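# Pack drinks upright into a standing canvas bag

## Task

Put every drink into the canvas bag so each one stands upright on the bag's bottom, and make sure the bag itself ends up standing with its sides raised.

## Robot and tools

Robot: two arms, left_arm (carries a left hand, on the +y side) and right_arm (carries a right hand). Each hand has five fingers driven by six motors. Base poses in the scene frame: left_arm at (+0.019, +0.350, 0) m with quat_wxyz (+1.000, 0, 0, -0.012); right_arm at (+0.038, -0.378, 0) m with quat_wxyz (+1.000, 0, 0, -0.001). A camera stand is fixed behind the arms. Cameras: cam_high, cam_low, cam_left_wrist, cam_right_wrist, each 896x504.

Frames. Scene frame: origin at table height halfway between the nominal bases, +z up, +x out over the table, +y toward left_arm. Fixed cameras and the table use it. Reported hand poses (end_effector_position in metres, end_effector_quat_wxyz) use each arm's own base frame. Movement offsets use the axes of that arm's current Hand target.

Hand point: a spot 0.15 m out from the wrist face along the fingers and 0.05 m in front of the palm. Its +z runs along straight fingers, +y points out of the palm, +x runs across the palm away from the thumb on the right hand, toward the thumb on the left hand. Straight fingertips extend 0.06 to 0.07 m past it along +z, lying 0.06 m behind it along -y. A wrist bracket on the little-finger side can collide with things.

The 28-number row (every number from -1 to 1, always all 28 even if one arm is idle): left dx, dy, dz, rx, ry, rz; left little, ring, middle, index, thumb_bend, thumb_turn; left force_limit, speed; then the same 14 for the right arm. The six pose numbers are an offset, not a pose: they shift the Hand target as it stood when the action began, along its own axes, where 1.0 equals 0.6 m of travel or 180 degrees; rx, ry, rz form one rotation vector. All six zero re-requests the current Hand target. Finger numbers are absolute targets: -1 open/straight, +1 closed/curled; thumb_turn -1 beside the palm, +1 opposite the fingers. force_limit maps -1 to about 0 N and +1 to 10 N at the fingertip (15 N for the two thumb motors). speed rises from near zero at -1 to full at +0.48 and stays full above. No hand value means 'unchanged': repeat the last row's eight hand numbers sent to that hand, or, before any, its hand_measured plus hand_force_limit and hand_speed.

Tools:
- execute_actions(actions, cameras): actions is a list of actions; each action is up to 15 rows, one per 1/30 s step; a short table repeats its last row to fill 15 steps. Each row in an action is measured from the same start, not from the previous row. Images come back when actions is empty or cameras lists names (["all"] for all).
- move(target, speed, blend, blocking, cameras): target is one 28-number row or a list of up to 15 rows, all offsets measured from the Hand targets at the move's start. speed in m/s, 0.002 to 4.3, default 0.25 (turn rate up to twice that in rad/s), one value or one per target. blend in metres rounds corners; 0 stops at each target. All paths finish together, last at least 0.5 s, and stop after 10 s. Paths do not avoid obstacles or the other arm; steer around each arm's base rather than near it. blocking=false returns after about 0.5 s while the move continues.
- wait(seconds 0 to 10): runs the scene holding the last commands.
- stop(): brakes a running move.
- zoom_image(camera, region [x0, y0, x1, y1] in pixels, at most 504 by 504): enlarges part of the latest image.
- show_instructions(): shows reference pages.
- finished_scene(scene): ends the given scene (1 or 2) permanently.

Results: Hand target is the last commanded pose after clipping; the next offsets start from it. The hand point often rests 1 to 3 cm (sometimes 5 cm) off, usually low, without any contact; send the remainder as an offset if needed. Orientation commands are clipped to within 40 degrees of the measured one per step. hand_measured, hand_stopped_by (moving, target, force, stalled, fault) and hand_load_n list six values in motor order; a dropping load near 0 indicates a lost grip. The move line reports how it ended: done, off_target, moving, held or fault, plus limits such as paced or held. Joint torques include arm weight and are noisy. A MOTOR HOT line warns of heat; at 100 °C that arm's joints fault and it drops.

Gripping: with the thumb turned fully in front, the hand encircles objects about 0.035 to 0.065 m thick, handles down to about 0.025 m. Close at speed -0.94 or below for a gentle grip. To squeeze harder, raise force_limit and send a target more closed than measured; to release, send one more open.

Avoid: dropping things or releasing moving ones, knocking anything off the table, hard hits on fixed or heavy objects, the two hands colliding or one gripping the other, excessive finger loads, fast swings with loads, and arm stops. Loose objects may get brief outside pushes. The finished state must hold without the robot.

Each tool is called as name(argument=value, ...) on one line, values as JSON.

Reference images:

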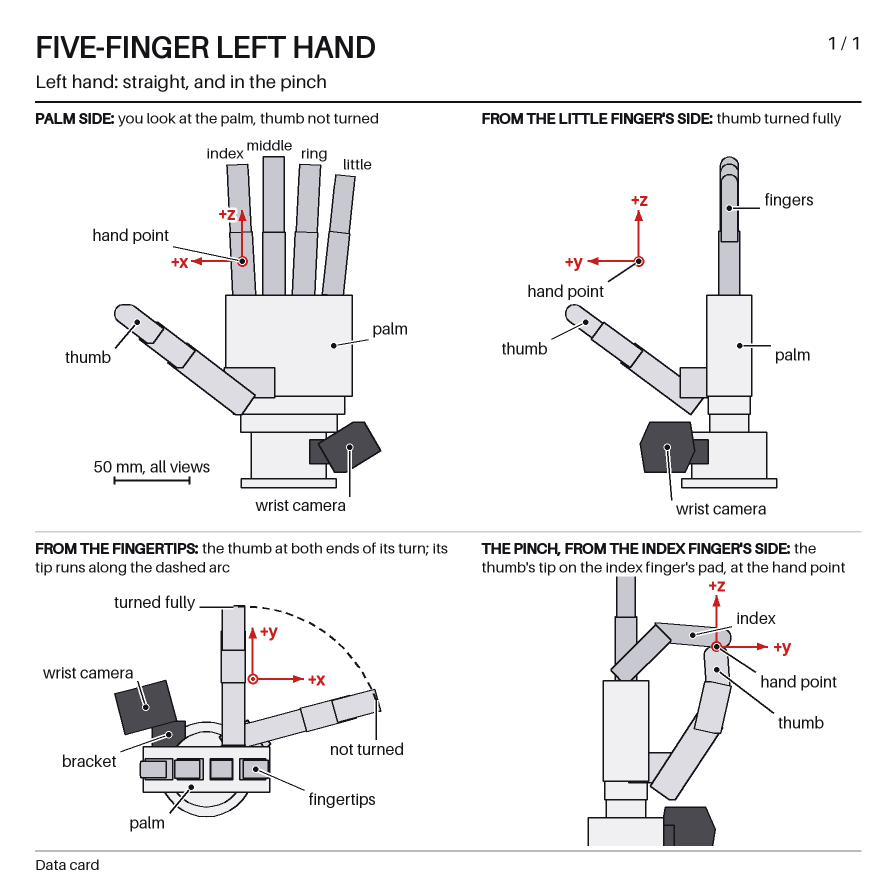

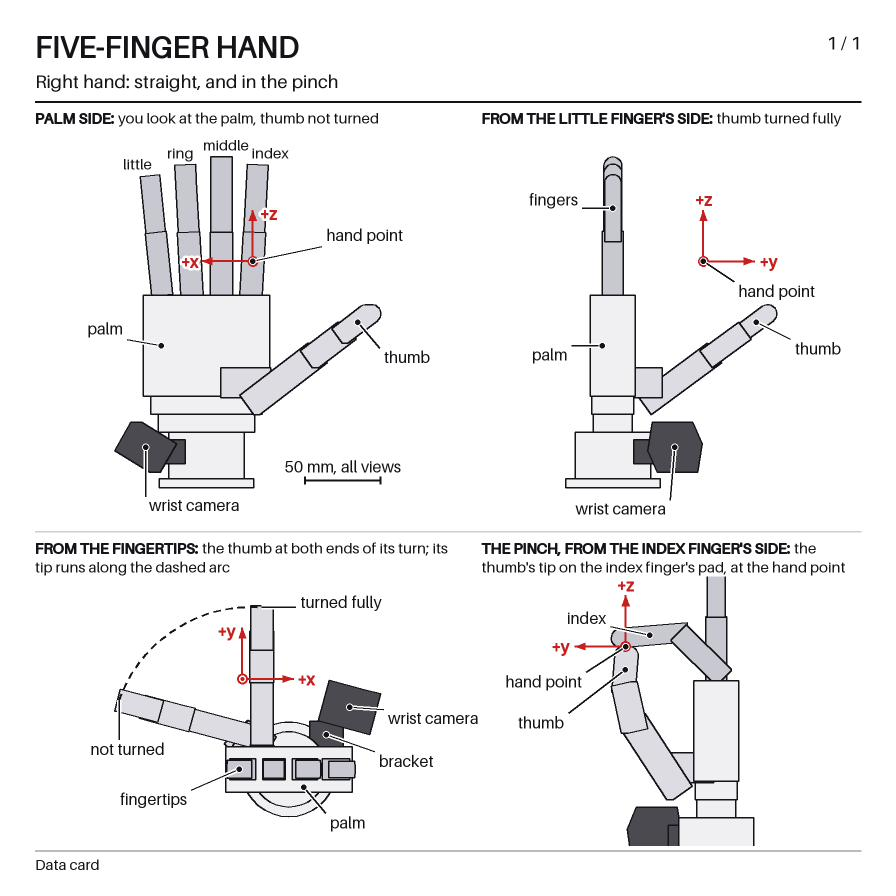

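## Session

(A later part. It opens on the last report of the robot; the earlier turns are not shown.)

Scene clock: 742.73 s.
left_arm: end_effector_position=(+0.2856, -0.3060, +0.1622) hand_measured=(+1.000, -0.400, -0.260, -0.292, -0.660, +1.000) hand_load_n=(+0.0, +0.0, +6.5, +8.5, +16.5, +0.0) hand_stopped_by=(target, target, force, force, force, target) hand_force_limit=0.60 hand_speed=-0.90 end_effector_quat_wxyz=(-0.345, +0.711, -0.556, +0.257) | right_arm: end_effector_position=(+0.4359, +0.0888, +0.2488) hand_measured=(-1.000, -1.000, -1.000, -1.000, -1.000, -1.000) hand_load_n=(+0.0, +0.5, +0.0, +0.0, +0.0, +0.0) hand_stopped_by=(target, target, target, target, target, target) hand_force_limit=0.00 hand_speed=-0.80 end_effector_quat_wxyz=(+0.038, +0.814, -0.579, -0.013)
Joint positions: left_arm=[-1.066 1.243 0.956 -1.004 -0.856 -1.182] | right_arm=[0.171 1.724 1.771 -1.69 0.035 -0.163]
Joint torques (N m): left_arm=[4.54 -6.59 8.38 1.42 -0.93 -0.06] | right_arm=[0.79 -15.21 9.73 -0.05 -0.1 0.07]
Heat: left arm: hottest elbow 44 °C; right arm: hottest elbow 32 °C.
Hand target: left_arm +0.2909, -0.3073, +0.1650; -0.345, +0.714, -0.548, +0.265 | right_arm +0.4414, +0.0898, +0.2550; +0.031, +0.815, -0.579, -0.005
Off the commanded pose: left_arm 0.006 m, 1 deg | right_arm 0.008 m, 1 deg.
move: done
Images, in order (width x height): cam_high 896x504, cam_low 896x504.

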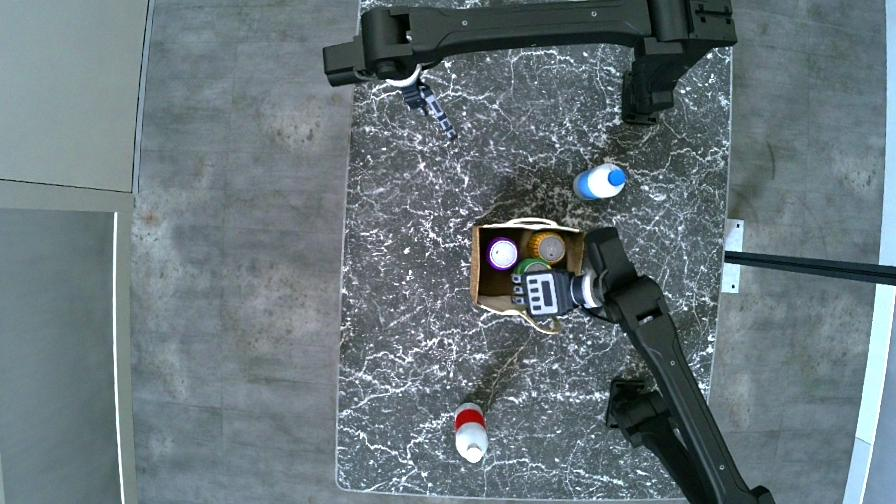

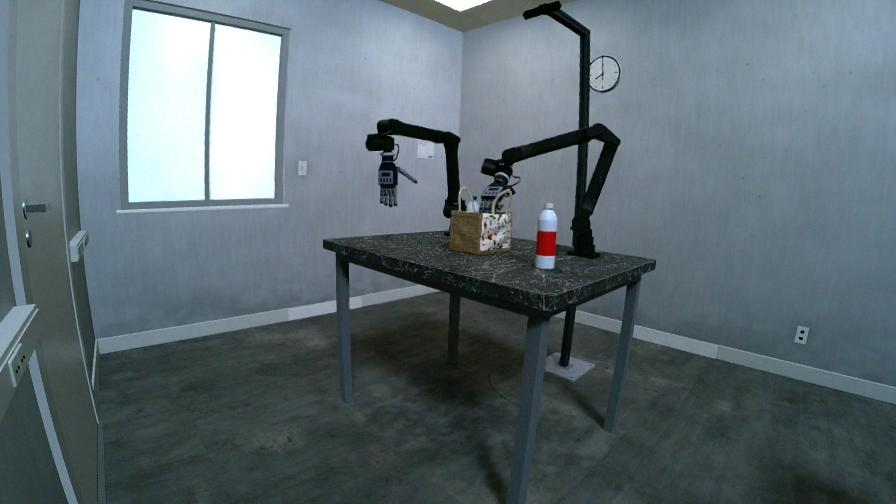

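move(target=[0.0048,0.066,0.0511,0,0,0,1,-0.4,0.1,0.1,0.4,1,0.6,-0.9,0,0,0,0,0,0,-1,-1,-1,-1,-1,-1,0,-0.8], speed=0.06, cameras=["cam_high", "cam_low"])

zoom_image(camera="cam_high", region=[420, 180, 620, 380])

zoom_image(camera="cam_low", region=[400, 100, 560, 290])

Scene clock: 747.20 s.
left_arm: end_effector_position=(+0.2878, -0.3090, +0.1158) hand_measured=(+1.000, -0.400, -0.260, -0.292, -0.660, +1.000) hand_load_n=(-0.5, +0.0, +6.5, +8.5, +16.5, -0.5) hand_stopped_by=(target, target, force, force, force, target) hand_force_limit=0.60 hand_speed=-0.90 end_effector_quat_wxyz=(-0.345, +0.712, -0.554, +0.259) | right_arm: end_effector_position=(+0.4359, +0.0888, +0.2488) hand_measured=(-1.000, -1.000, -1.000, -1.000, -1.000, -1.000) hand_load_n=(+0.0, +0.0, +0.0, +0.0, +0.0, +0.0) hand_stopped_by=(target, target, target, target, target, target) hand_force_limit=0.00 hand_speed=-0.80 end_effector_quat_wxyz=(+0.038, +0.814, -0.579, -0.013)
Joint positions: left_arm=[-1.065 1.298 0.873 -0.86 -0.857 -1.182] | right_arm=[0.171 1.724 1.771 -1.69 0.035 -0.163]
Joint torques (N m): left_arm=[5.07 -6.53 7.54 1.42 -0.92 -0.14] | right_arm=[0.73 -15.15 9.72 -0.03 -0.1 0.06]
Heat: left arm: hottest elbow 44 °C; right arm: hottest elbow 32 °C.
Hand target: left_arm +0.2911, -0.3104, +0.1150; -0.345, +0.714, -0.548, +0.265 | right_arm +0.4414, +0.0898, +0.2550; +0.031, +0.815, -0.579, -0.005
Off the commanded pose: left_arm 0.004 m, 1 deg | right_arm 0.008 m, 1 deg.
move: done
Images, in order (width x height): cam_high 896x504, cam_low 896x504.

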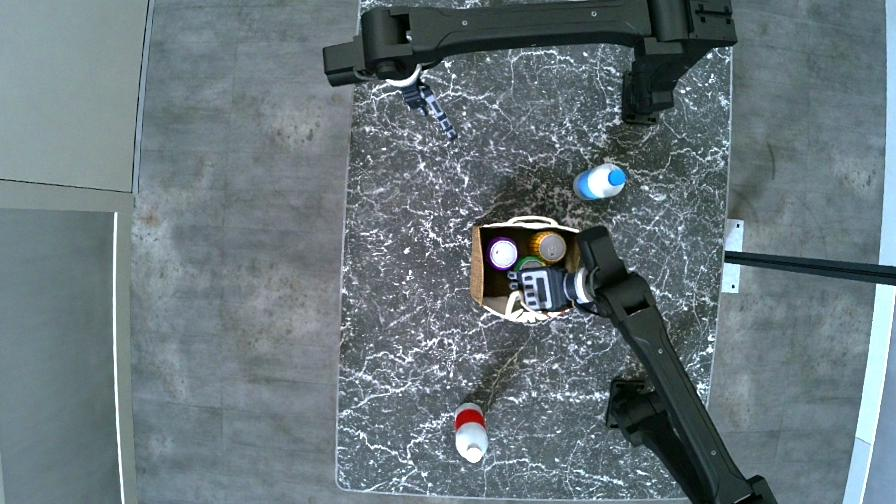

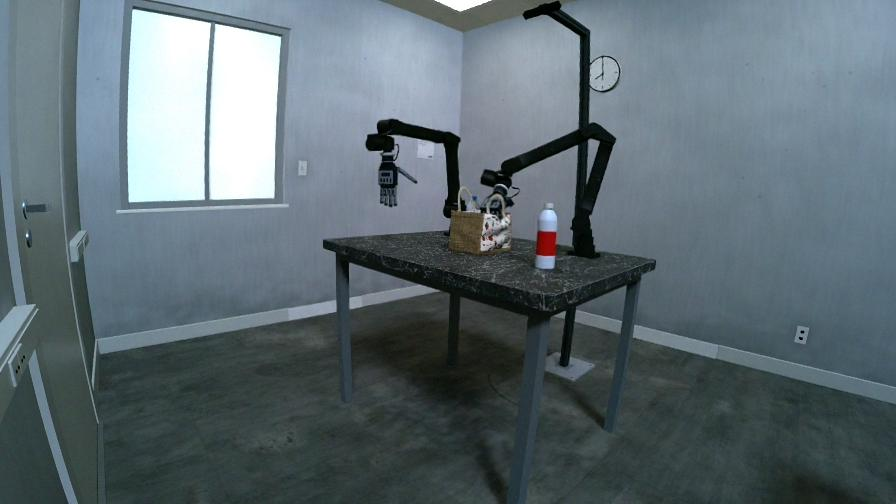

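Scaled by 2.520.

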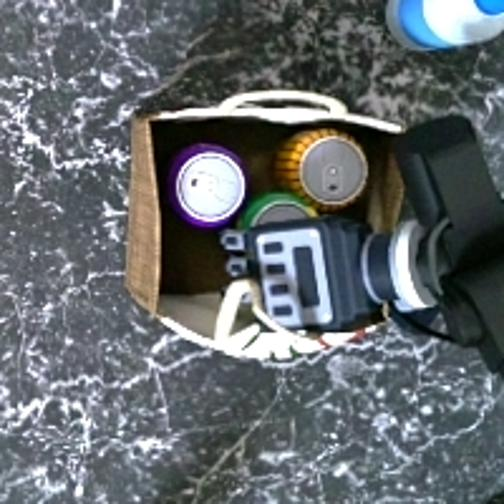

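Scaled by 2.653.

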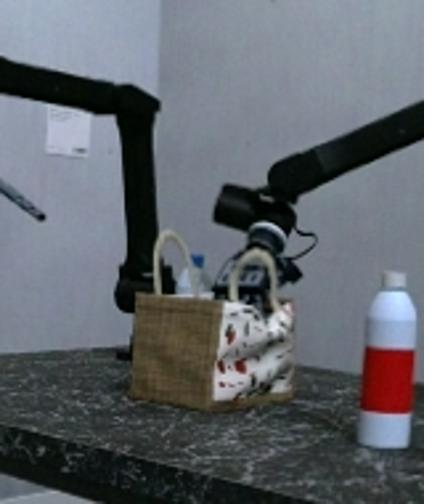

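move(target=[0.0237,-0.1047,-0.0692,0,0,0,1,-0.4,0.1,0.1,0.4,1,0.6,-0.9,0,0,0,0,0,0,-1,-1,-1,-1,-1,-1,0,-0.8], speed=0.06, cameras=["cam_high", "cam_low", "cam_left_wrist"])

zoom_image(camera="cam_high", region=[420, 180, 620, 380])

zoom_image(camera="cam_low", region=[440, 170, 530, 270])

Scene clock: 759.00 s.
left_arm: end_effector_position=(+0.2833, -0.2989, +0.1420) hand_measured=(+1.000, -0.400, -0.260, -0.292, -0.660, +1.000) hand_load_n=(+0.0, +0.0, +6.5, +8.5, +16.5, +0.0) hand_stopped_by=(target, target, force, force, force, target) hand_force_limit=0.60 hand_speed=-0.90 end_effector_quat_wxyz=(-0.360, +0.704, -0.570, +0.222) | right_arm: end_effector_position=(+0.4359, +0.0888, +0.2488) hand_measured=(-1.000, -1.000, -1.000, -1.000, -1.000, -1.000) hand_load_n=(+0.0, +0.0, +0.0, +0.0, +0.0, +0.0) hand_stopped_by=(target, target, target, target, target, target) hand_force_limit=0.00 hand_speed=-0.80 end_effector_quat_wxyz=(+0.038, +0.814, -0.579, -0.013)
Joint positions: left_arm=[-1.063 1.291 0.957 -1.036 -0.856 -1.18] | right_arm=[0.171 1.724 1.771 -1.69 0.035 -0.163]
Joint torques (N m): left_arm=[4.72 -9.29 13.86 0.24 -0.88 -0.02] | right_arm=[0.73 -15.21 9.73 -0.05 -0.1 0.07]
Heat: left arm: hottest elbow 43 °C; right arm: hottest elbow 32 °C.
Hand target: left_arm +0.3011, -0.3224, +0.1900; -0.345, +0.714, -0.548, +0.265 | right_arm +0.4414, +0.0898, +0.2550; +0.031, +0.815, -0.579, -0.005
Off the commanded pose: left_arm 0.056 m, 6 deg | right_arm 0.008 m, 1 deg.
move: off_target (left_arm)
Images, in order (width x height): cam_high 896x504, cam_low 896x504, cam_left_wrist 896x504.

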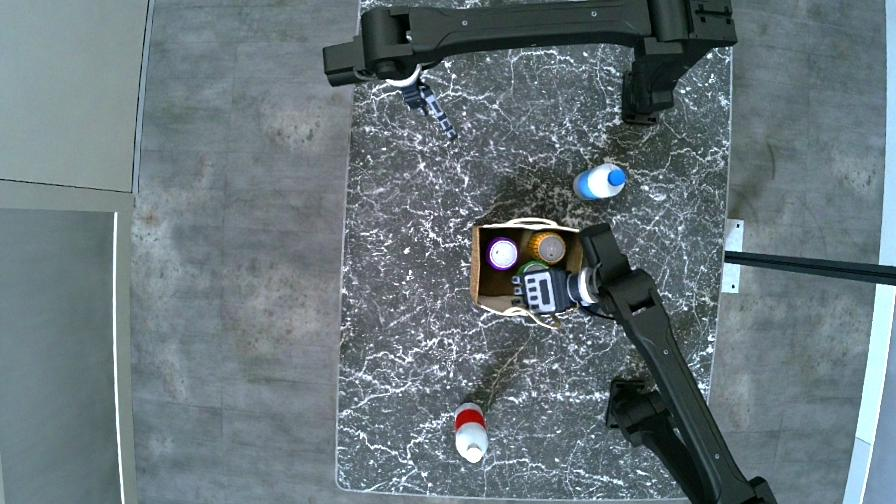

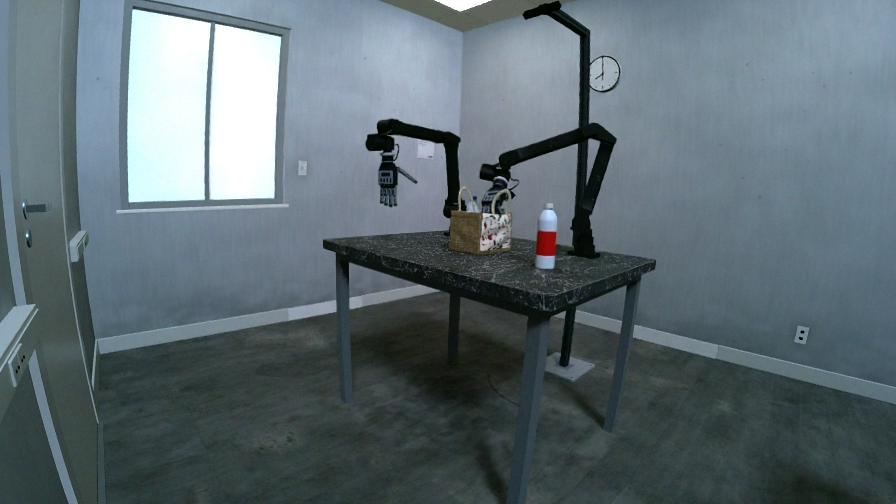

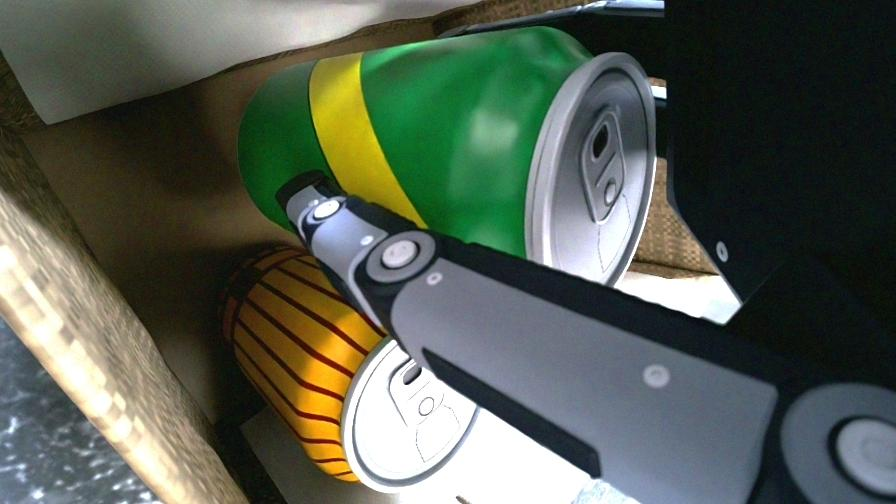

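Scaled by 2.520.

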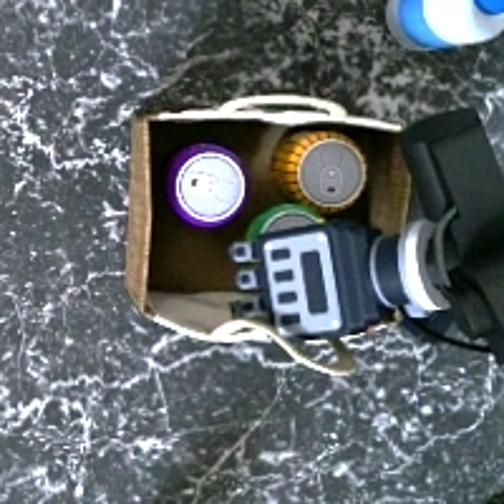

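Scaled by 5.040.

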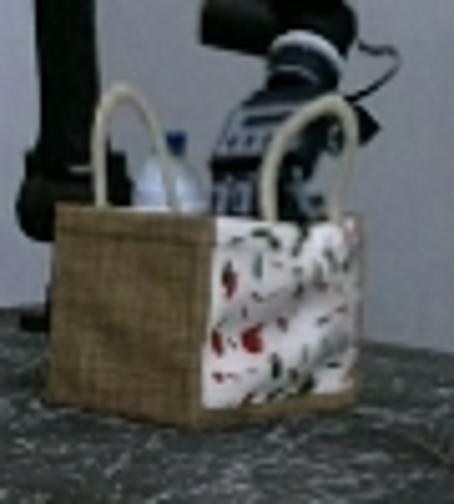

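move(target=[0.0011,0.0719,0.0301,0,0,0,1,-0.4,0.1,0.1,0.4,1,0.6,-0.9,0,0,0,0,0,0,-1,-1,-1,-1,-1,-1,0,-0.8], speed=0.05, cameras=["cam_high", "cam_low", "cam_left_wrist"])

zoom_image(camera="cam_high", region=[420, 180, 620, 380])

Scene clock: 763.93 s.
left_arm: end_effector_position=(+0.2879, -0.3152, +0.1404) hand_measured=(+1.000, -0.400, -0.260, -0.292, -0.660, +1.000) hand_load_n=(+0.0, +0.0, +6.5, +8.5, +16.5, -0.5) hand_stopped_by=(target, target, force, force, force, target) hand_force_limit=0.60 hand_speed=-0.90 end_effector_quat_wxyz=(-0.352, +0.709, -0.559, +0.246) | right_arm: end_effector_position=(+0.4359, +0.0888, +0.2488) hand_measured=(-1.000, -1.000, -1.000, -1.000, -1.000, -1.000) hand_load_n=(+0.0, +0.0, +0.0, +0.0, +0.0, +0.0) hand_stopped_by=(target, target, target, target, target, target) hand_force_limit=0.00 hand_speed=-0.80 end_effector_quat_wxyz=(+0.038, +0.814, -0.579, -0.013)
Joint positions: left_arm=[-1.075 1.307 0.957 -0.979 -0.864 -1.2] | right_arm=[0.171 1.724 1.771 -1.69 0.035 -0.163]
Joint torques (N m): left_arm=[3.55 -7.71 8.43 1.35 -0.92 -0.35] | right_arm=[0.79 -15.21 9.72 -0.03 -0.1 0.06]
Heat: left arm: hottest elbow 43 °C; right arm: hottest elbow 32 °C.
Hand target: left_arm +0.2890, -0.3264, +0.1449; -0.345, +0.714, -0.548, +0.265 | right_arm +0.4414, +0.0898, +0.2550; +0.031, +0.815, -0.579, -0.005
Off the commanded pose: left_arm 0.012 m, 3 deg | right_arm 0.008 m, 1 deg.
move: off_target (left_arm)
Images, in order (width x height): cam_high 896x504, cam_low 896x504, cam_left_wrist 896x504.

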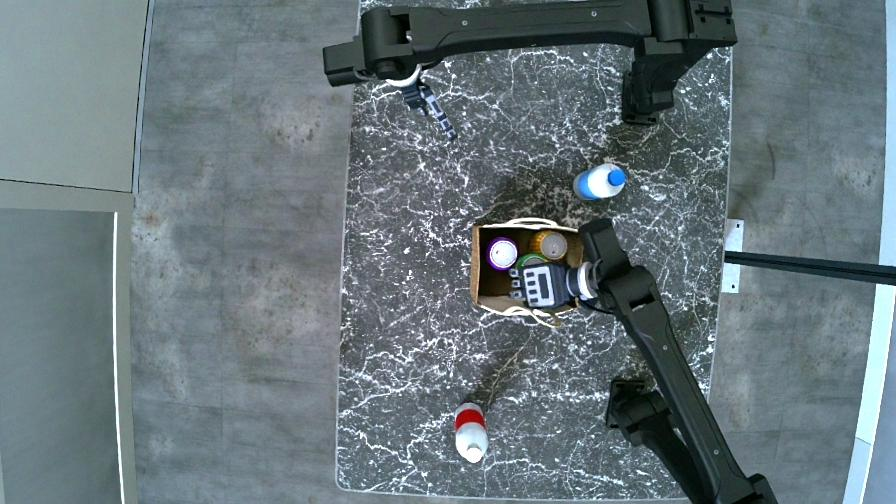

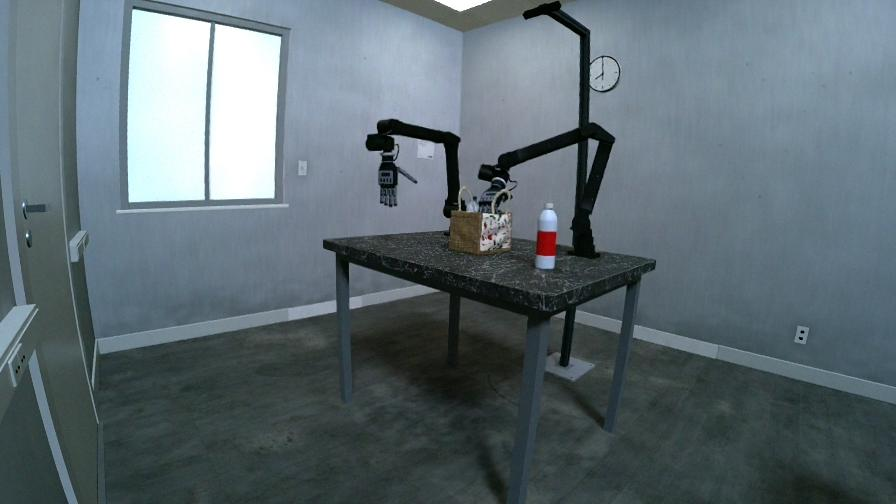

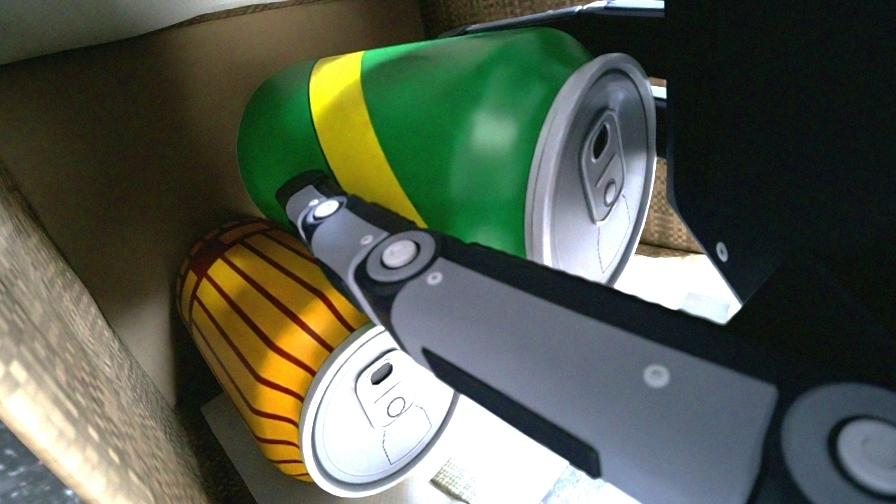

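Scaled by 2.520.

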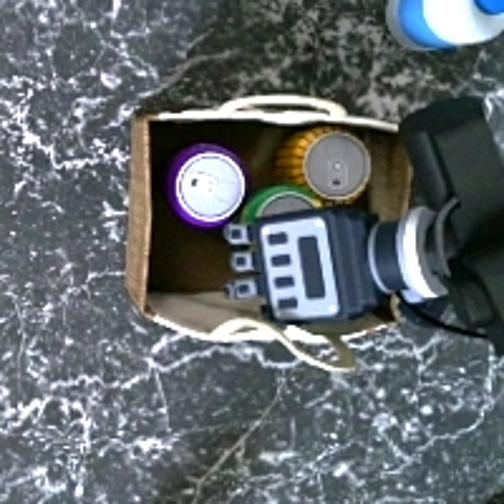

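execute_actions(actions=[], cameras=["cam_high","cam_left_wrist"])

Scene clock: 779.67 s.
left_arm: end_effector_position=(+0.2879, -0.3152, +0.1404) hand_measured=(+1.000, -0.400, -0.260, -0.292, -0.660, +1.000) hand_load_n=(+0.0, +0.0, +7.0, +8.5, +16.5, -0.5) hand_stopped_by=(target, target, force, force, force, target) hand_force_limit=0.60 hand_speed=-0.90 end_effector_quat_wxyz=(-0.352, +0.709, -0.559, +0.246) | right_arm: end_effector_position=(+0.4359, +0.0888, +0.2488) hand_measured=(-1.000, -1.000, -1.000, -1.000, -1.000, -1.000) hand_load_n=(+0.0, +0.0, +0.0, +0.0, +0.0, +0.0) hand_stopped_by=(target, target, target, target, target, target) hand_force_limit=0.00 hand_speed=-0.80 end_effector_quat_wxyz=(+0.038, +0.814, -0.579, -0.013)
Joint positions: left_arm=[-1.075 1.307 0.957 -0.979 -0.864 -1.2] | right_arm=[0.171 1.724 1.771 -1.69 0.035 -0.163]
Joint velocities: within noise
Joint torques (N m): left_arm=[3.19 -7.47 8.28 1.46 -0.92 -0.32] | right_arm=[0.73 -15.21 9.73 -0.05 -0.1 0.06]
Motor temperatures (°C): left_arm=[24 27 42 24 23 23] | right_arm=[24 25 32 23 23 20]
Heat: left arm: hottest elbow 42 °C; right arm: hottest elbow 32 °C.
Hand target: left_arm +0.2890, -0.3264, +0.1449; -0.345, +0.714, -0.548, +0.265 | right_arm +0.4414, +0.0898, +0.2550; +0.031, +0.815, -0.579, -0.005
Off the commanded pose: left_arm 0.012 m, 3 deg | right_arm 0.008 m, 1 deg.
Images, in order (width x height): cam_high 896x504, cam_left_wrist 896x504.

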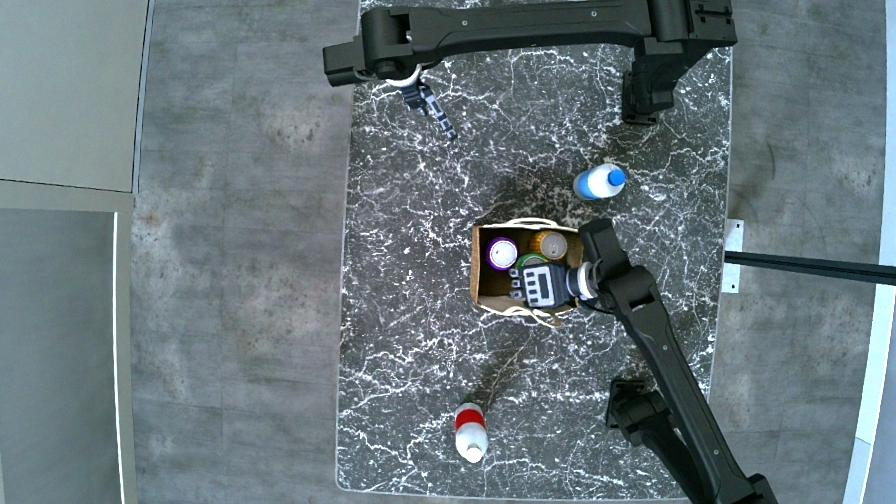

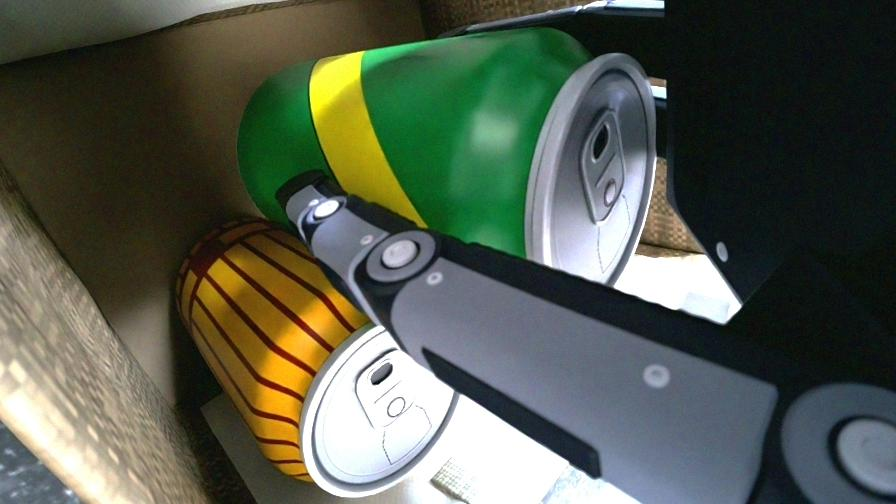

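move(target=[0.003,0.0385,0.0319,0,0,0,1,-0.4,0.1,0.1,0.4,1,0.6,-0.9,0,0,0,0,0,0,-1,-1,-1,-1,-1,-1,0,-0.8], speed=0.06, cameras=["cam_high"])

zoom_image(camera="cam_high", region=[440, 190, 620, 350])

Scene clock: 783.47 s.
left_arm: end_effector_position=(+0.2884, -0.3150, +0.1106) hand_measured=(+1.000, -0.400, -0.260, -0.292, -0.660, +1.000) hand_load_n=(+0.0, +0.0, +7.0, +9.0, +16.5, -0.5) hand_stopped_by=(target, target, force, force, force, target) hand_force_limit=0.60 hand_speed=-0.90 end_effector_quat_wxyz=(-0.355, +0.708, -0.560, +0.244) | right_arm: end_effector_position=(+0.4359, +0.0888, +0.2488) hand_measured=(-1.000, -1.000, -1.000, -1.000, -1.000, -1.000) hand_load_n=(+0.0, +0.0, +0.0, +0.0, +0.0, +0.0) hand_stopped_by=(target, target, target, target, target, target) hand_force_limit=0.00 hand_speed=-0.80 end_effector_quat_wxyz=(+0.038, +0.814, -0.579, -0.013)
Joint positions: left_arm=[-1.075 1.345 0.908 -0.899 -0.867 -1.2] | right_arm=[0.171 1.724 1.771 -1.69 0.035 -0.163]
Joint torques (N m): left_arm=[3.43 -7.77 7.99 1.74 -0.73 -0.32] | right_arm=[0.79 -15.21 9.73 -0.03 -0.1 0.07]
Heat: left arm: hottest elbow 42 °C; right arm: hottest elbow 32 °C.
Hand target: left_arm +0.2900, -0.3278, +0.1149; -0.345, +0.714, -0.549, +0.265 | right_arm +0.4414, +0.0898, +0.2550; +0.031, +0.815, -0.579, -0.005
Off the commanded pose: left_arm 0.014 m, 3 deg | right_arm 0.008 m, 1 deg.
move: off_target (left_arm)
Images, in order (width x height): cam_high 896x504.

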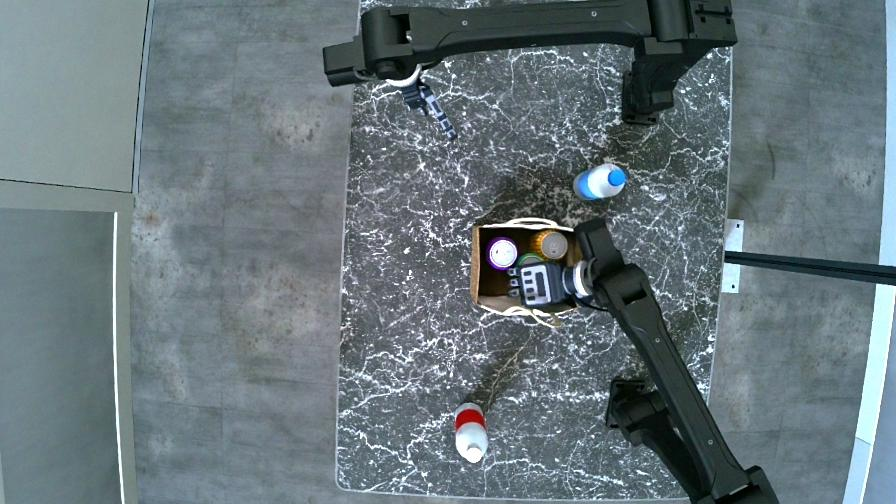

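Scaled by 2.800.

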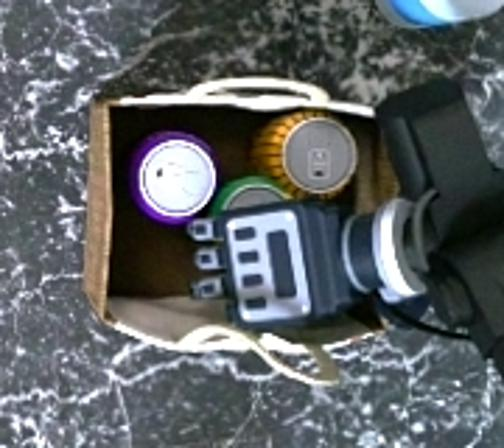

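move(target=[0.0,0.0261,0.0208,0,0,0,1,-0.4,0.1,0.1,0.4,1,0.6,-0.9,0,0,0,0,0,0,-1,-1,-1,-1,-1,-1,0,-0.8], speed=0.05, cameras=["cam_high"])

zoom_image(camera="cam_high", region=[440, 190, 620, 350])

Scene clock: 787.00 s.
left_arm: end_effector_position=(+0.2902, -0.3167, +0.0979) hand_measured=(+1.000, -0.400, -0.260, -0.292, -0.660, +1.000) hand_load_n=(+0.0, +0.0, +6.5, +8.5, +16.5, -2.0) hand_stopped_by=(target, target, force, force, force, target) hand_force_limit=0.60 hand_speed=-0.90 end_effector_quat_wxyz=(-0.354, +0.709, -0.556, +0.250) | right_arm: end_effector_position=(+0.4359, +0.0888, +0.2488) hand_measured=(-1.000, -1.000, -1.000, -1.000, -1.000, -1.000) hand_load_n=(-0.5, +0.0, +0.0, +0.0, -0.5, +0.0) hand_stopped_by=(target, target, target, target, target, target) hand_force_limit=0.00 hand_speed=-0.80 end_effector_quat_wxyz=(+0.038, +0.814, -0.579, -0.013)
Joint positions: left_arm=[-1.076 1.36 0.881 -0.843 -0.872 -1.2] | right_arm=[0.171 1.724 1.771 -1.69 0.035 -0.163]
Joint torques (N m): left_arm=[3.19 -7.06 7.38 1.78 -0.55 -0.35] | right_arm=[0.73 -15.27 9.72 -0.06 -0.11 0.06]
Heat: left arm: hottest elbow 42 °C; right arm: hottest elbow 32 °C.
Hand target: left_arm +0.2900, -0.3279, +0.0949; -0.345, +0.714, -0.549, +0.265 | right_arm +0.4414, +0.0898, +0.2550; +0.031, +0.815, -0.579, -0.005
Off the commanded pose: left_arm 0.012 m, 2 deg | right_arm 0.008 m, 1 deg.
move: off_target (left_arm)
Images, in order (width x height): cam_high 896x504.

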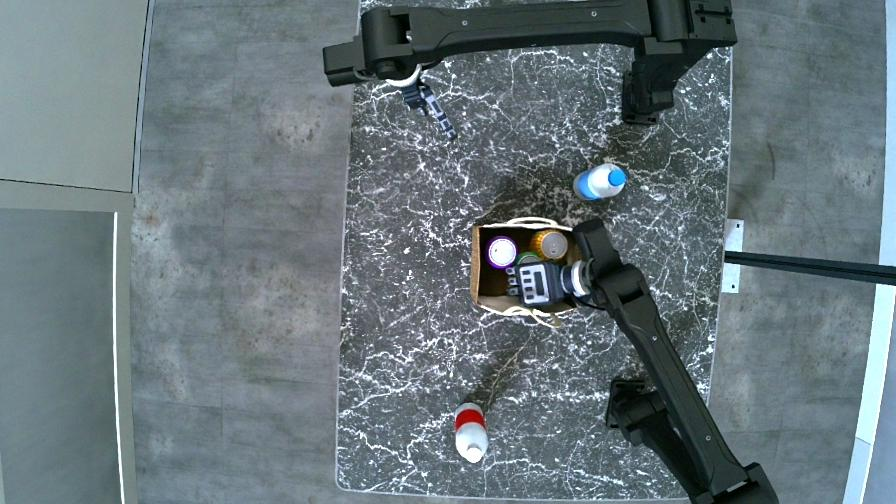

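Scaled by 2.800.

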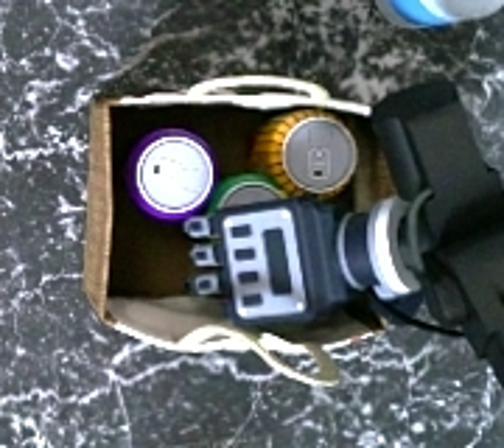

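move(target=[0.0,0.0131,0.0104,0,0,0,1,-0.4,0.1,0.1,0.4,1,0.6,-0.9,0,0,0,0,0,0,-1,-1,-1,-1,-1,-1,0,-0.8], speed=0.05, cameras=["cam_left_wrist"])

Scene clock: 790.07 s.
left_arm: end_effector_position=(+0.2917, -0.3175, +0.0971) hand_measured=(+1.000, -0.400, -0.260, -0.292, -0.660, +1.000) hand_load_n=(+0.0, +0.0, +6.5, +7.0, +16.5, -4.5) hand_stopped_by=(target, target, force, force, force, target) hand_force_limit=0.60 hand_speed=-0.90 end_effector_quat_wxyz=(-0.355, +0.709, -0.553, +0.255) | right_arm: end_effector_position=(+0.4359, +0.0888, +0.2488) hand_measured=(-1.000, -1.000, -1.000, -1.000, -1.000, -1.000) hand_load_n=(+0.0, +0.0, +0.0, +0.0, +0.0, +0.0) hand_stopped_by=(target, target, target, target, target, target) hand_force_limit=0.00 hand_speed=-0.80 end_effector_quat_wxyz=(+0.038, +0.814, -0.579, -0.013)
Joint positions: left_arm=[-1.076 1.36 0.875 -0.826 -0.877 -1.2] | right_arm=[0.171 1.724 1.771 -1.69 0.035 -0.163]
Joint torques (N m): left_arm=[3.25 -5.89 6.69 2.33 -0.31 -0.34] | right_arm=[0.73 -15.21 9.73 -0.03 -0.1 0.07]
Heat: left arm: hottest elbow 42 °C; right arm: hottest elbow 32 °C.
Hand target: left_arm +0.2901, -0.3279, +0.0849; -0.345, +0.714, -0.549, +0.265 | right_arm +0.4414, +0.0898, +0.2550; +0.031, +0.815, -0.579, -0.005
Off the commanded pose: left_arm 0.016 m, 2 deg | right_arm 0.008 m, 1 deg.
move: off_target (left_arm)
Images, in order (width x height): cam_left_wrist 896x504.

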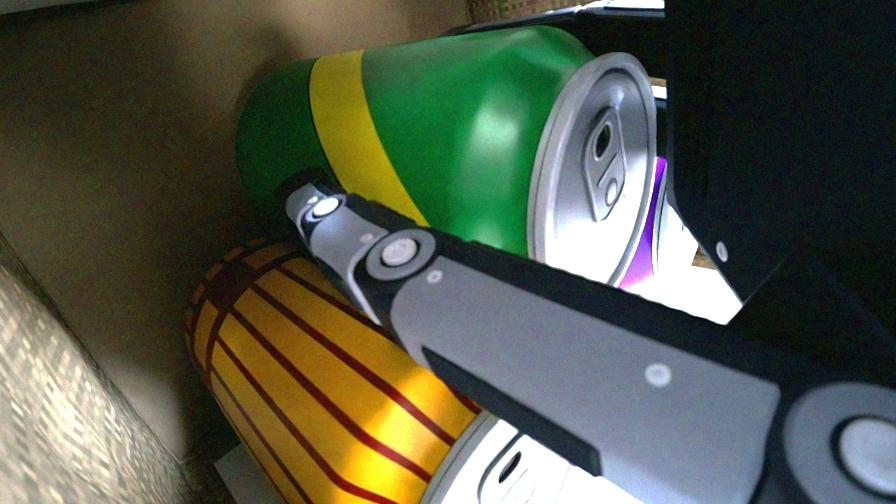

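move(target=[0.0,-0.0078,-0.0062,0,0,0,1,-0.45,-0.55,-0.55,0.4,1,0.6,-0.8,0,0,0,0,0,0,-1,-1,-1,-1,-1,-1,0,-0.8], speed=0.05)

move(target=[0.0,0,0,0,0,0,1,-0.45,-0.55,-0.55,-0.9,1,0.6,-0.8,0,0,0,0,0,0,-1,-1,-1,-1,-1,-1,0,-0.8], speed=0.05, cameras=["cam_left_wrist","cam_high"])

Scene clock: 794.63 s.
left_arm: end_effector_position=(+0.2903, -0.3198, +0.0972) hand_measured=(+1.000, -0.450, -0.550, -0.550, -0.658, +1.000) hand_load_n=(+0.0, +0.0, +0.0, +0.5, +3.5, -2.5) hand_stopped_by=(target, target, target, target, force, target) hand_force_limit=0.60 hand_speed=-0.80 end_effector_quat_wxyz=(-0.353, +0.709, -0.554, +0.258) | right_arm: end_effector_position=(+0.4359, +0.0888, +0.2488) hand_measured=(-1.000, -1.000, -1.000, -1.000, -1.000, -1.000) hand_load_n=(+0.0, +0.0, +0.0, +0.0, +0.0, +0.0) hand_stopped_by=(target, target, target, target, target, target) hand_force_limit=0.00 hand_speed=-0.80 end_effector_quat_wxyz=(+0.038, +0.814, -0.579, -0.013)
Joint positions: left_arm=[-1.081 1.36 0.875 -0.822 -0.876 -1.2] | right_arm=[0.171 1.724 1.771 -1.69 0.035 -0.163]
Joint torques (N m): left_arm=[3.49 -6.65 7.39 1.55 -0.43 -0.34] | right_arm=[0.79 -15.21 9.73 -0.05 -0.1 0.07]
Heat: left arm: hottest elbow 42 °C; right arm: hottest elbow 32 °C.
Hand target: left_arm +0.2900, -0.3280, +0.0909; -0.345, +0.714, -0.548, +0.265 | right_arm +0.4414, +0.0898, +0.2550; +0.031, +0.815, -0.579, -0.005
Off the commanded pose: left_arm 0.010 m, 2 deg | right_arm 0.008 m, 1 deg.
move: done

Scene clock: 795.77 s.
left_arm: end_effector_position=(+0.2915, -0.3217, +0.0981) hand_measured=(+1.000, -0.450, -0.550, -0.550, -0.900, +1.000) hand_load_n=(+0.0, +0.0, +0.0, +0.0, +0.0, +0.0) hand_stopped_by=(target, target, target, target, target, target) hand_force_limit=0.60 hand_speed=-0.80 end_effector_quat_wxyz=(-0.351, +0.712, -0.550, +0.262) | right_arm: end_effector_position=(+0.4359, +0.0888, +0.2488) hand_measured=(-1.000, -1.000, -1.000, -1.000, -1.000, -1.000) hand_load_n=(+0.0, +0.0, +0.0, +0.0, +0.0, +0.0) hand_stopped_by=(target, target, target, target, target, target) hand_force_limit=0.00 hand_speed=-0.80 end_effector_quat_wxyz=(+0.038, +0.814, -0.579, -0.013)
Joint positions: left_arm=[-1.081 1.36 0.875 -0.815 -0.876 -1.209] | right_arm=[0.171 1.724 1.771 -1.69 0.035 -0.163]
Joint torques (N m): left_arm=[3.49 -6.71 7.34 1.39 -0.4 -0.21] | right_arm=[0.79 -15.21 9.74 -0.05 -0.1 0.06]
Heat: left arm: hottest elbow 42 °C; right arm: hottest elbow 32 °C.
Hand target: left_arm +0.2900, -0.3279, +0.0909; -0.345, +0.714, -0.548, +0.265 | right_arm +0.4414, +0.0898, +0.2550; +0.031, +0.815, -0.579, -0.005
Off the commanded pose: left_arm 0.010 m, 1 deg | right_arm 0.008 m, 1 deg.
move: done
Images, in order (width x height): cam_high 896x504, cam_left_wrist 896x504.

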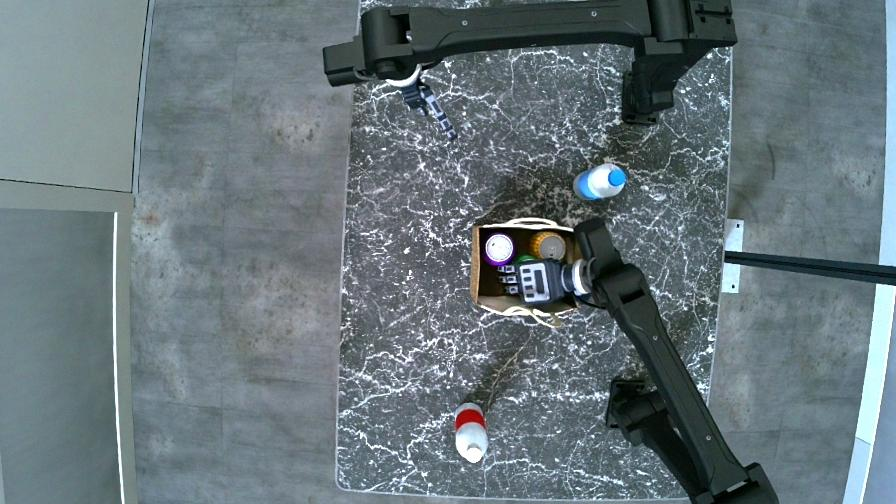

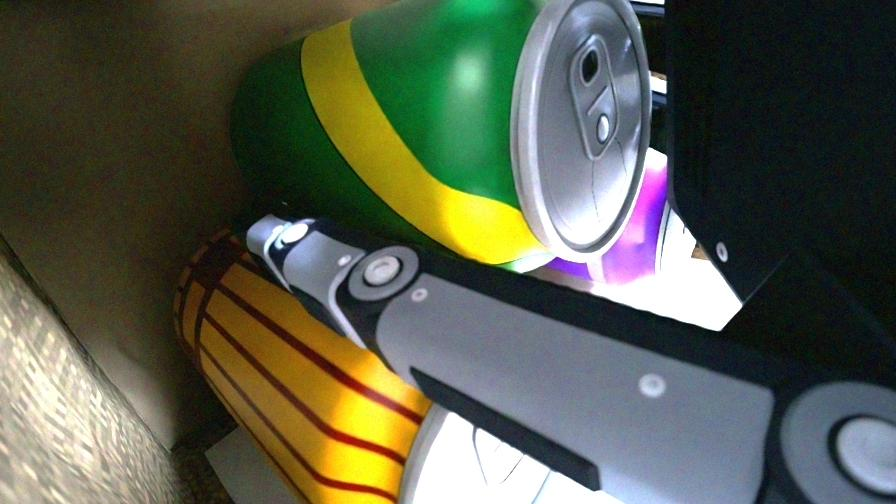

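move(target=[[0.0212,-0.0507,-0.02995,0,0,0,1,-0.45,-0.55,-0.55,-0.95,1,0.6,-0.8,0,0,0,0,0,0,-1,-1,-1,-1,-1,-1,0,-0.8],[0.0212,-0.3298,-0.2520,0,0,0,1,-0.45,-0.55,-0.55,-0.95,1,0.6,-0.8,0,0,0,0,0,0,-1,-1,-1,-1,-1,-1,0,-0.8]], speed=[0.05,0.12], cameras=["cam_left_wrist","cam_high"])

zoom_image(camera="cam_high", region=[440, 190, 620, 350])

Scene clock: 803.57 s.
left_arm: end_effector_position=(+0.2928, -0.3260, +0.3180) hand_measured=(+1.000, -0.450, -0.550, -0.550, -0.950, +1.000) hand_load_n=(+0.5, +0.0, +0.0, +0.0, +0.0, +0.0) hand_stopped_by=(target, target, target, target, target, target) hand_force_limit=0.60 hand_speed=-0.80 end_effector_quat_wxyz=(-0.354, +0.709, -0.557, +0.248) | right_arm: end_effector_position=(+0.4359, +0.0888, +0.2488) hand_measured=(-1.000, -1.000, -1.000, -1.000, -1.000, -1.000) hand_load_n=(+0.0, +0.0, +0.0, +0.0, +0.0, +0.0) hand_stopped_by=(target, target, target, target, target, target) hand_force_limit=0.00 hand_speed=-0.80 end_effector_quat_wxyz=(+0.038, +0.814, -0.579, -0.013)
Joint positions: left_arm=[-1.081 1.285 1.407 -1.455 -0.872 -1.209] | right_arm=[0.171 1.724 1.771 -1.69 0.035 -0.163]
Joint torques (N m): left_arm=[4.07 -6.53 12.88 -0.09 -0.59 -0.12] | right_arm=[0.73 -15.21 9.74 -0.05 -0.1 0.06]
Heat: left arm: hottest elbow 43 °C; right arm: hottest elbow 32 °C.
Hand target: left_arm +0.2978, -0.3391, +0.3398; -0.345, +0.714, -0.549, +0.265 | right_arm +0.4414, +0.0898, +0.2550; +0.031, +0.815, -0.579, -0.005
Off the commanded pose: left_arm 0.026 m, 2 deg | right_arm 0.008 m, 1 deg.
move: off_target (left_arm)
Images, in order (width x height): cam_high 896x504, cam_left_wrist 896x504.

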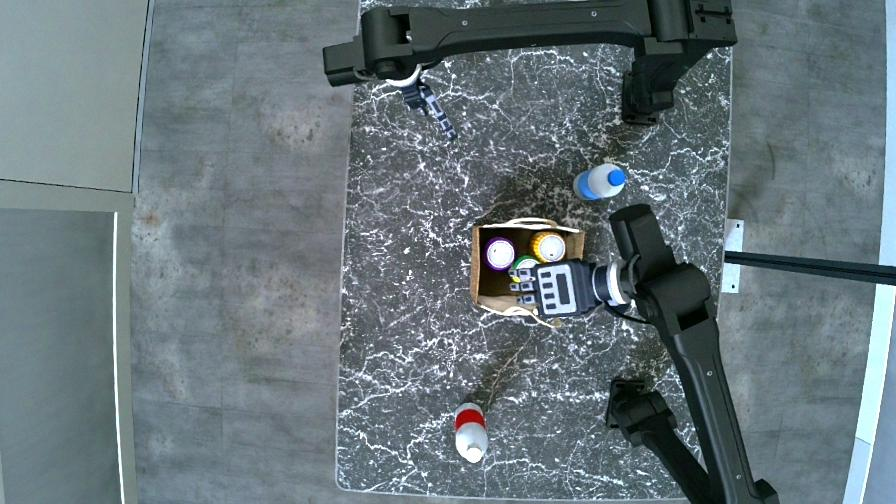

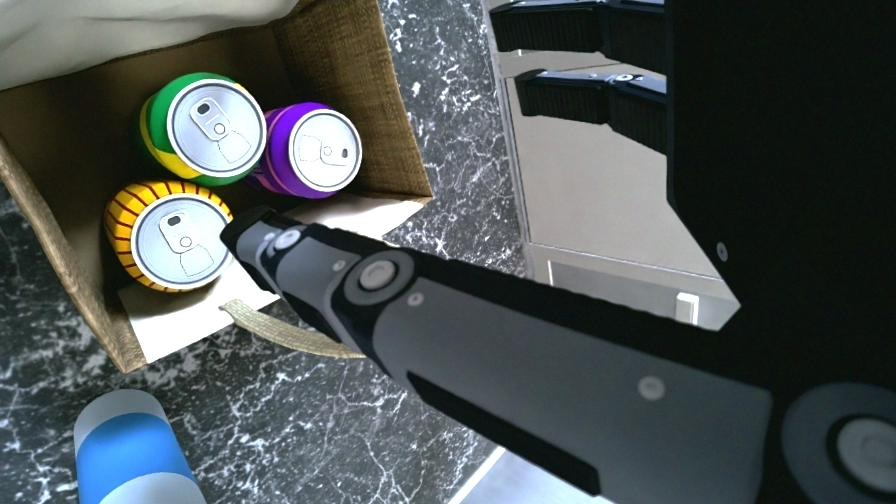

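Scaled by 2.800.

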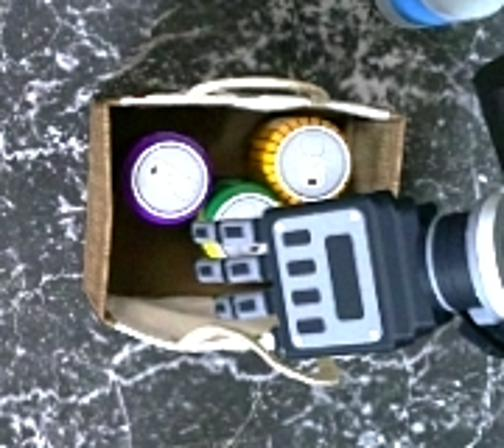

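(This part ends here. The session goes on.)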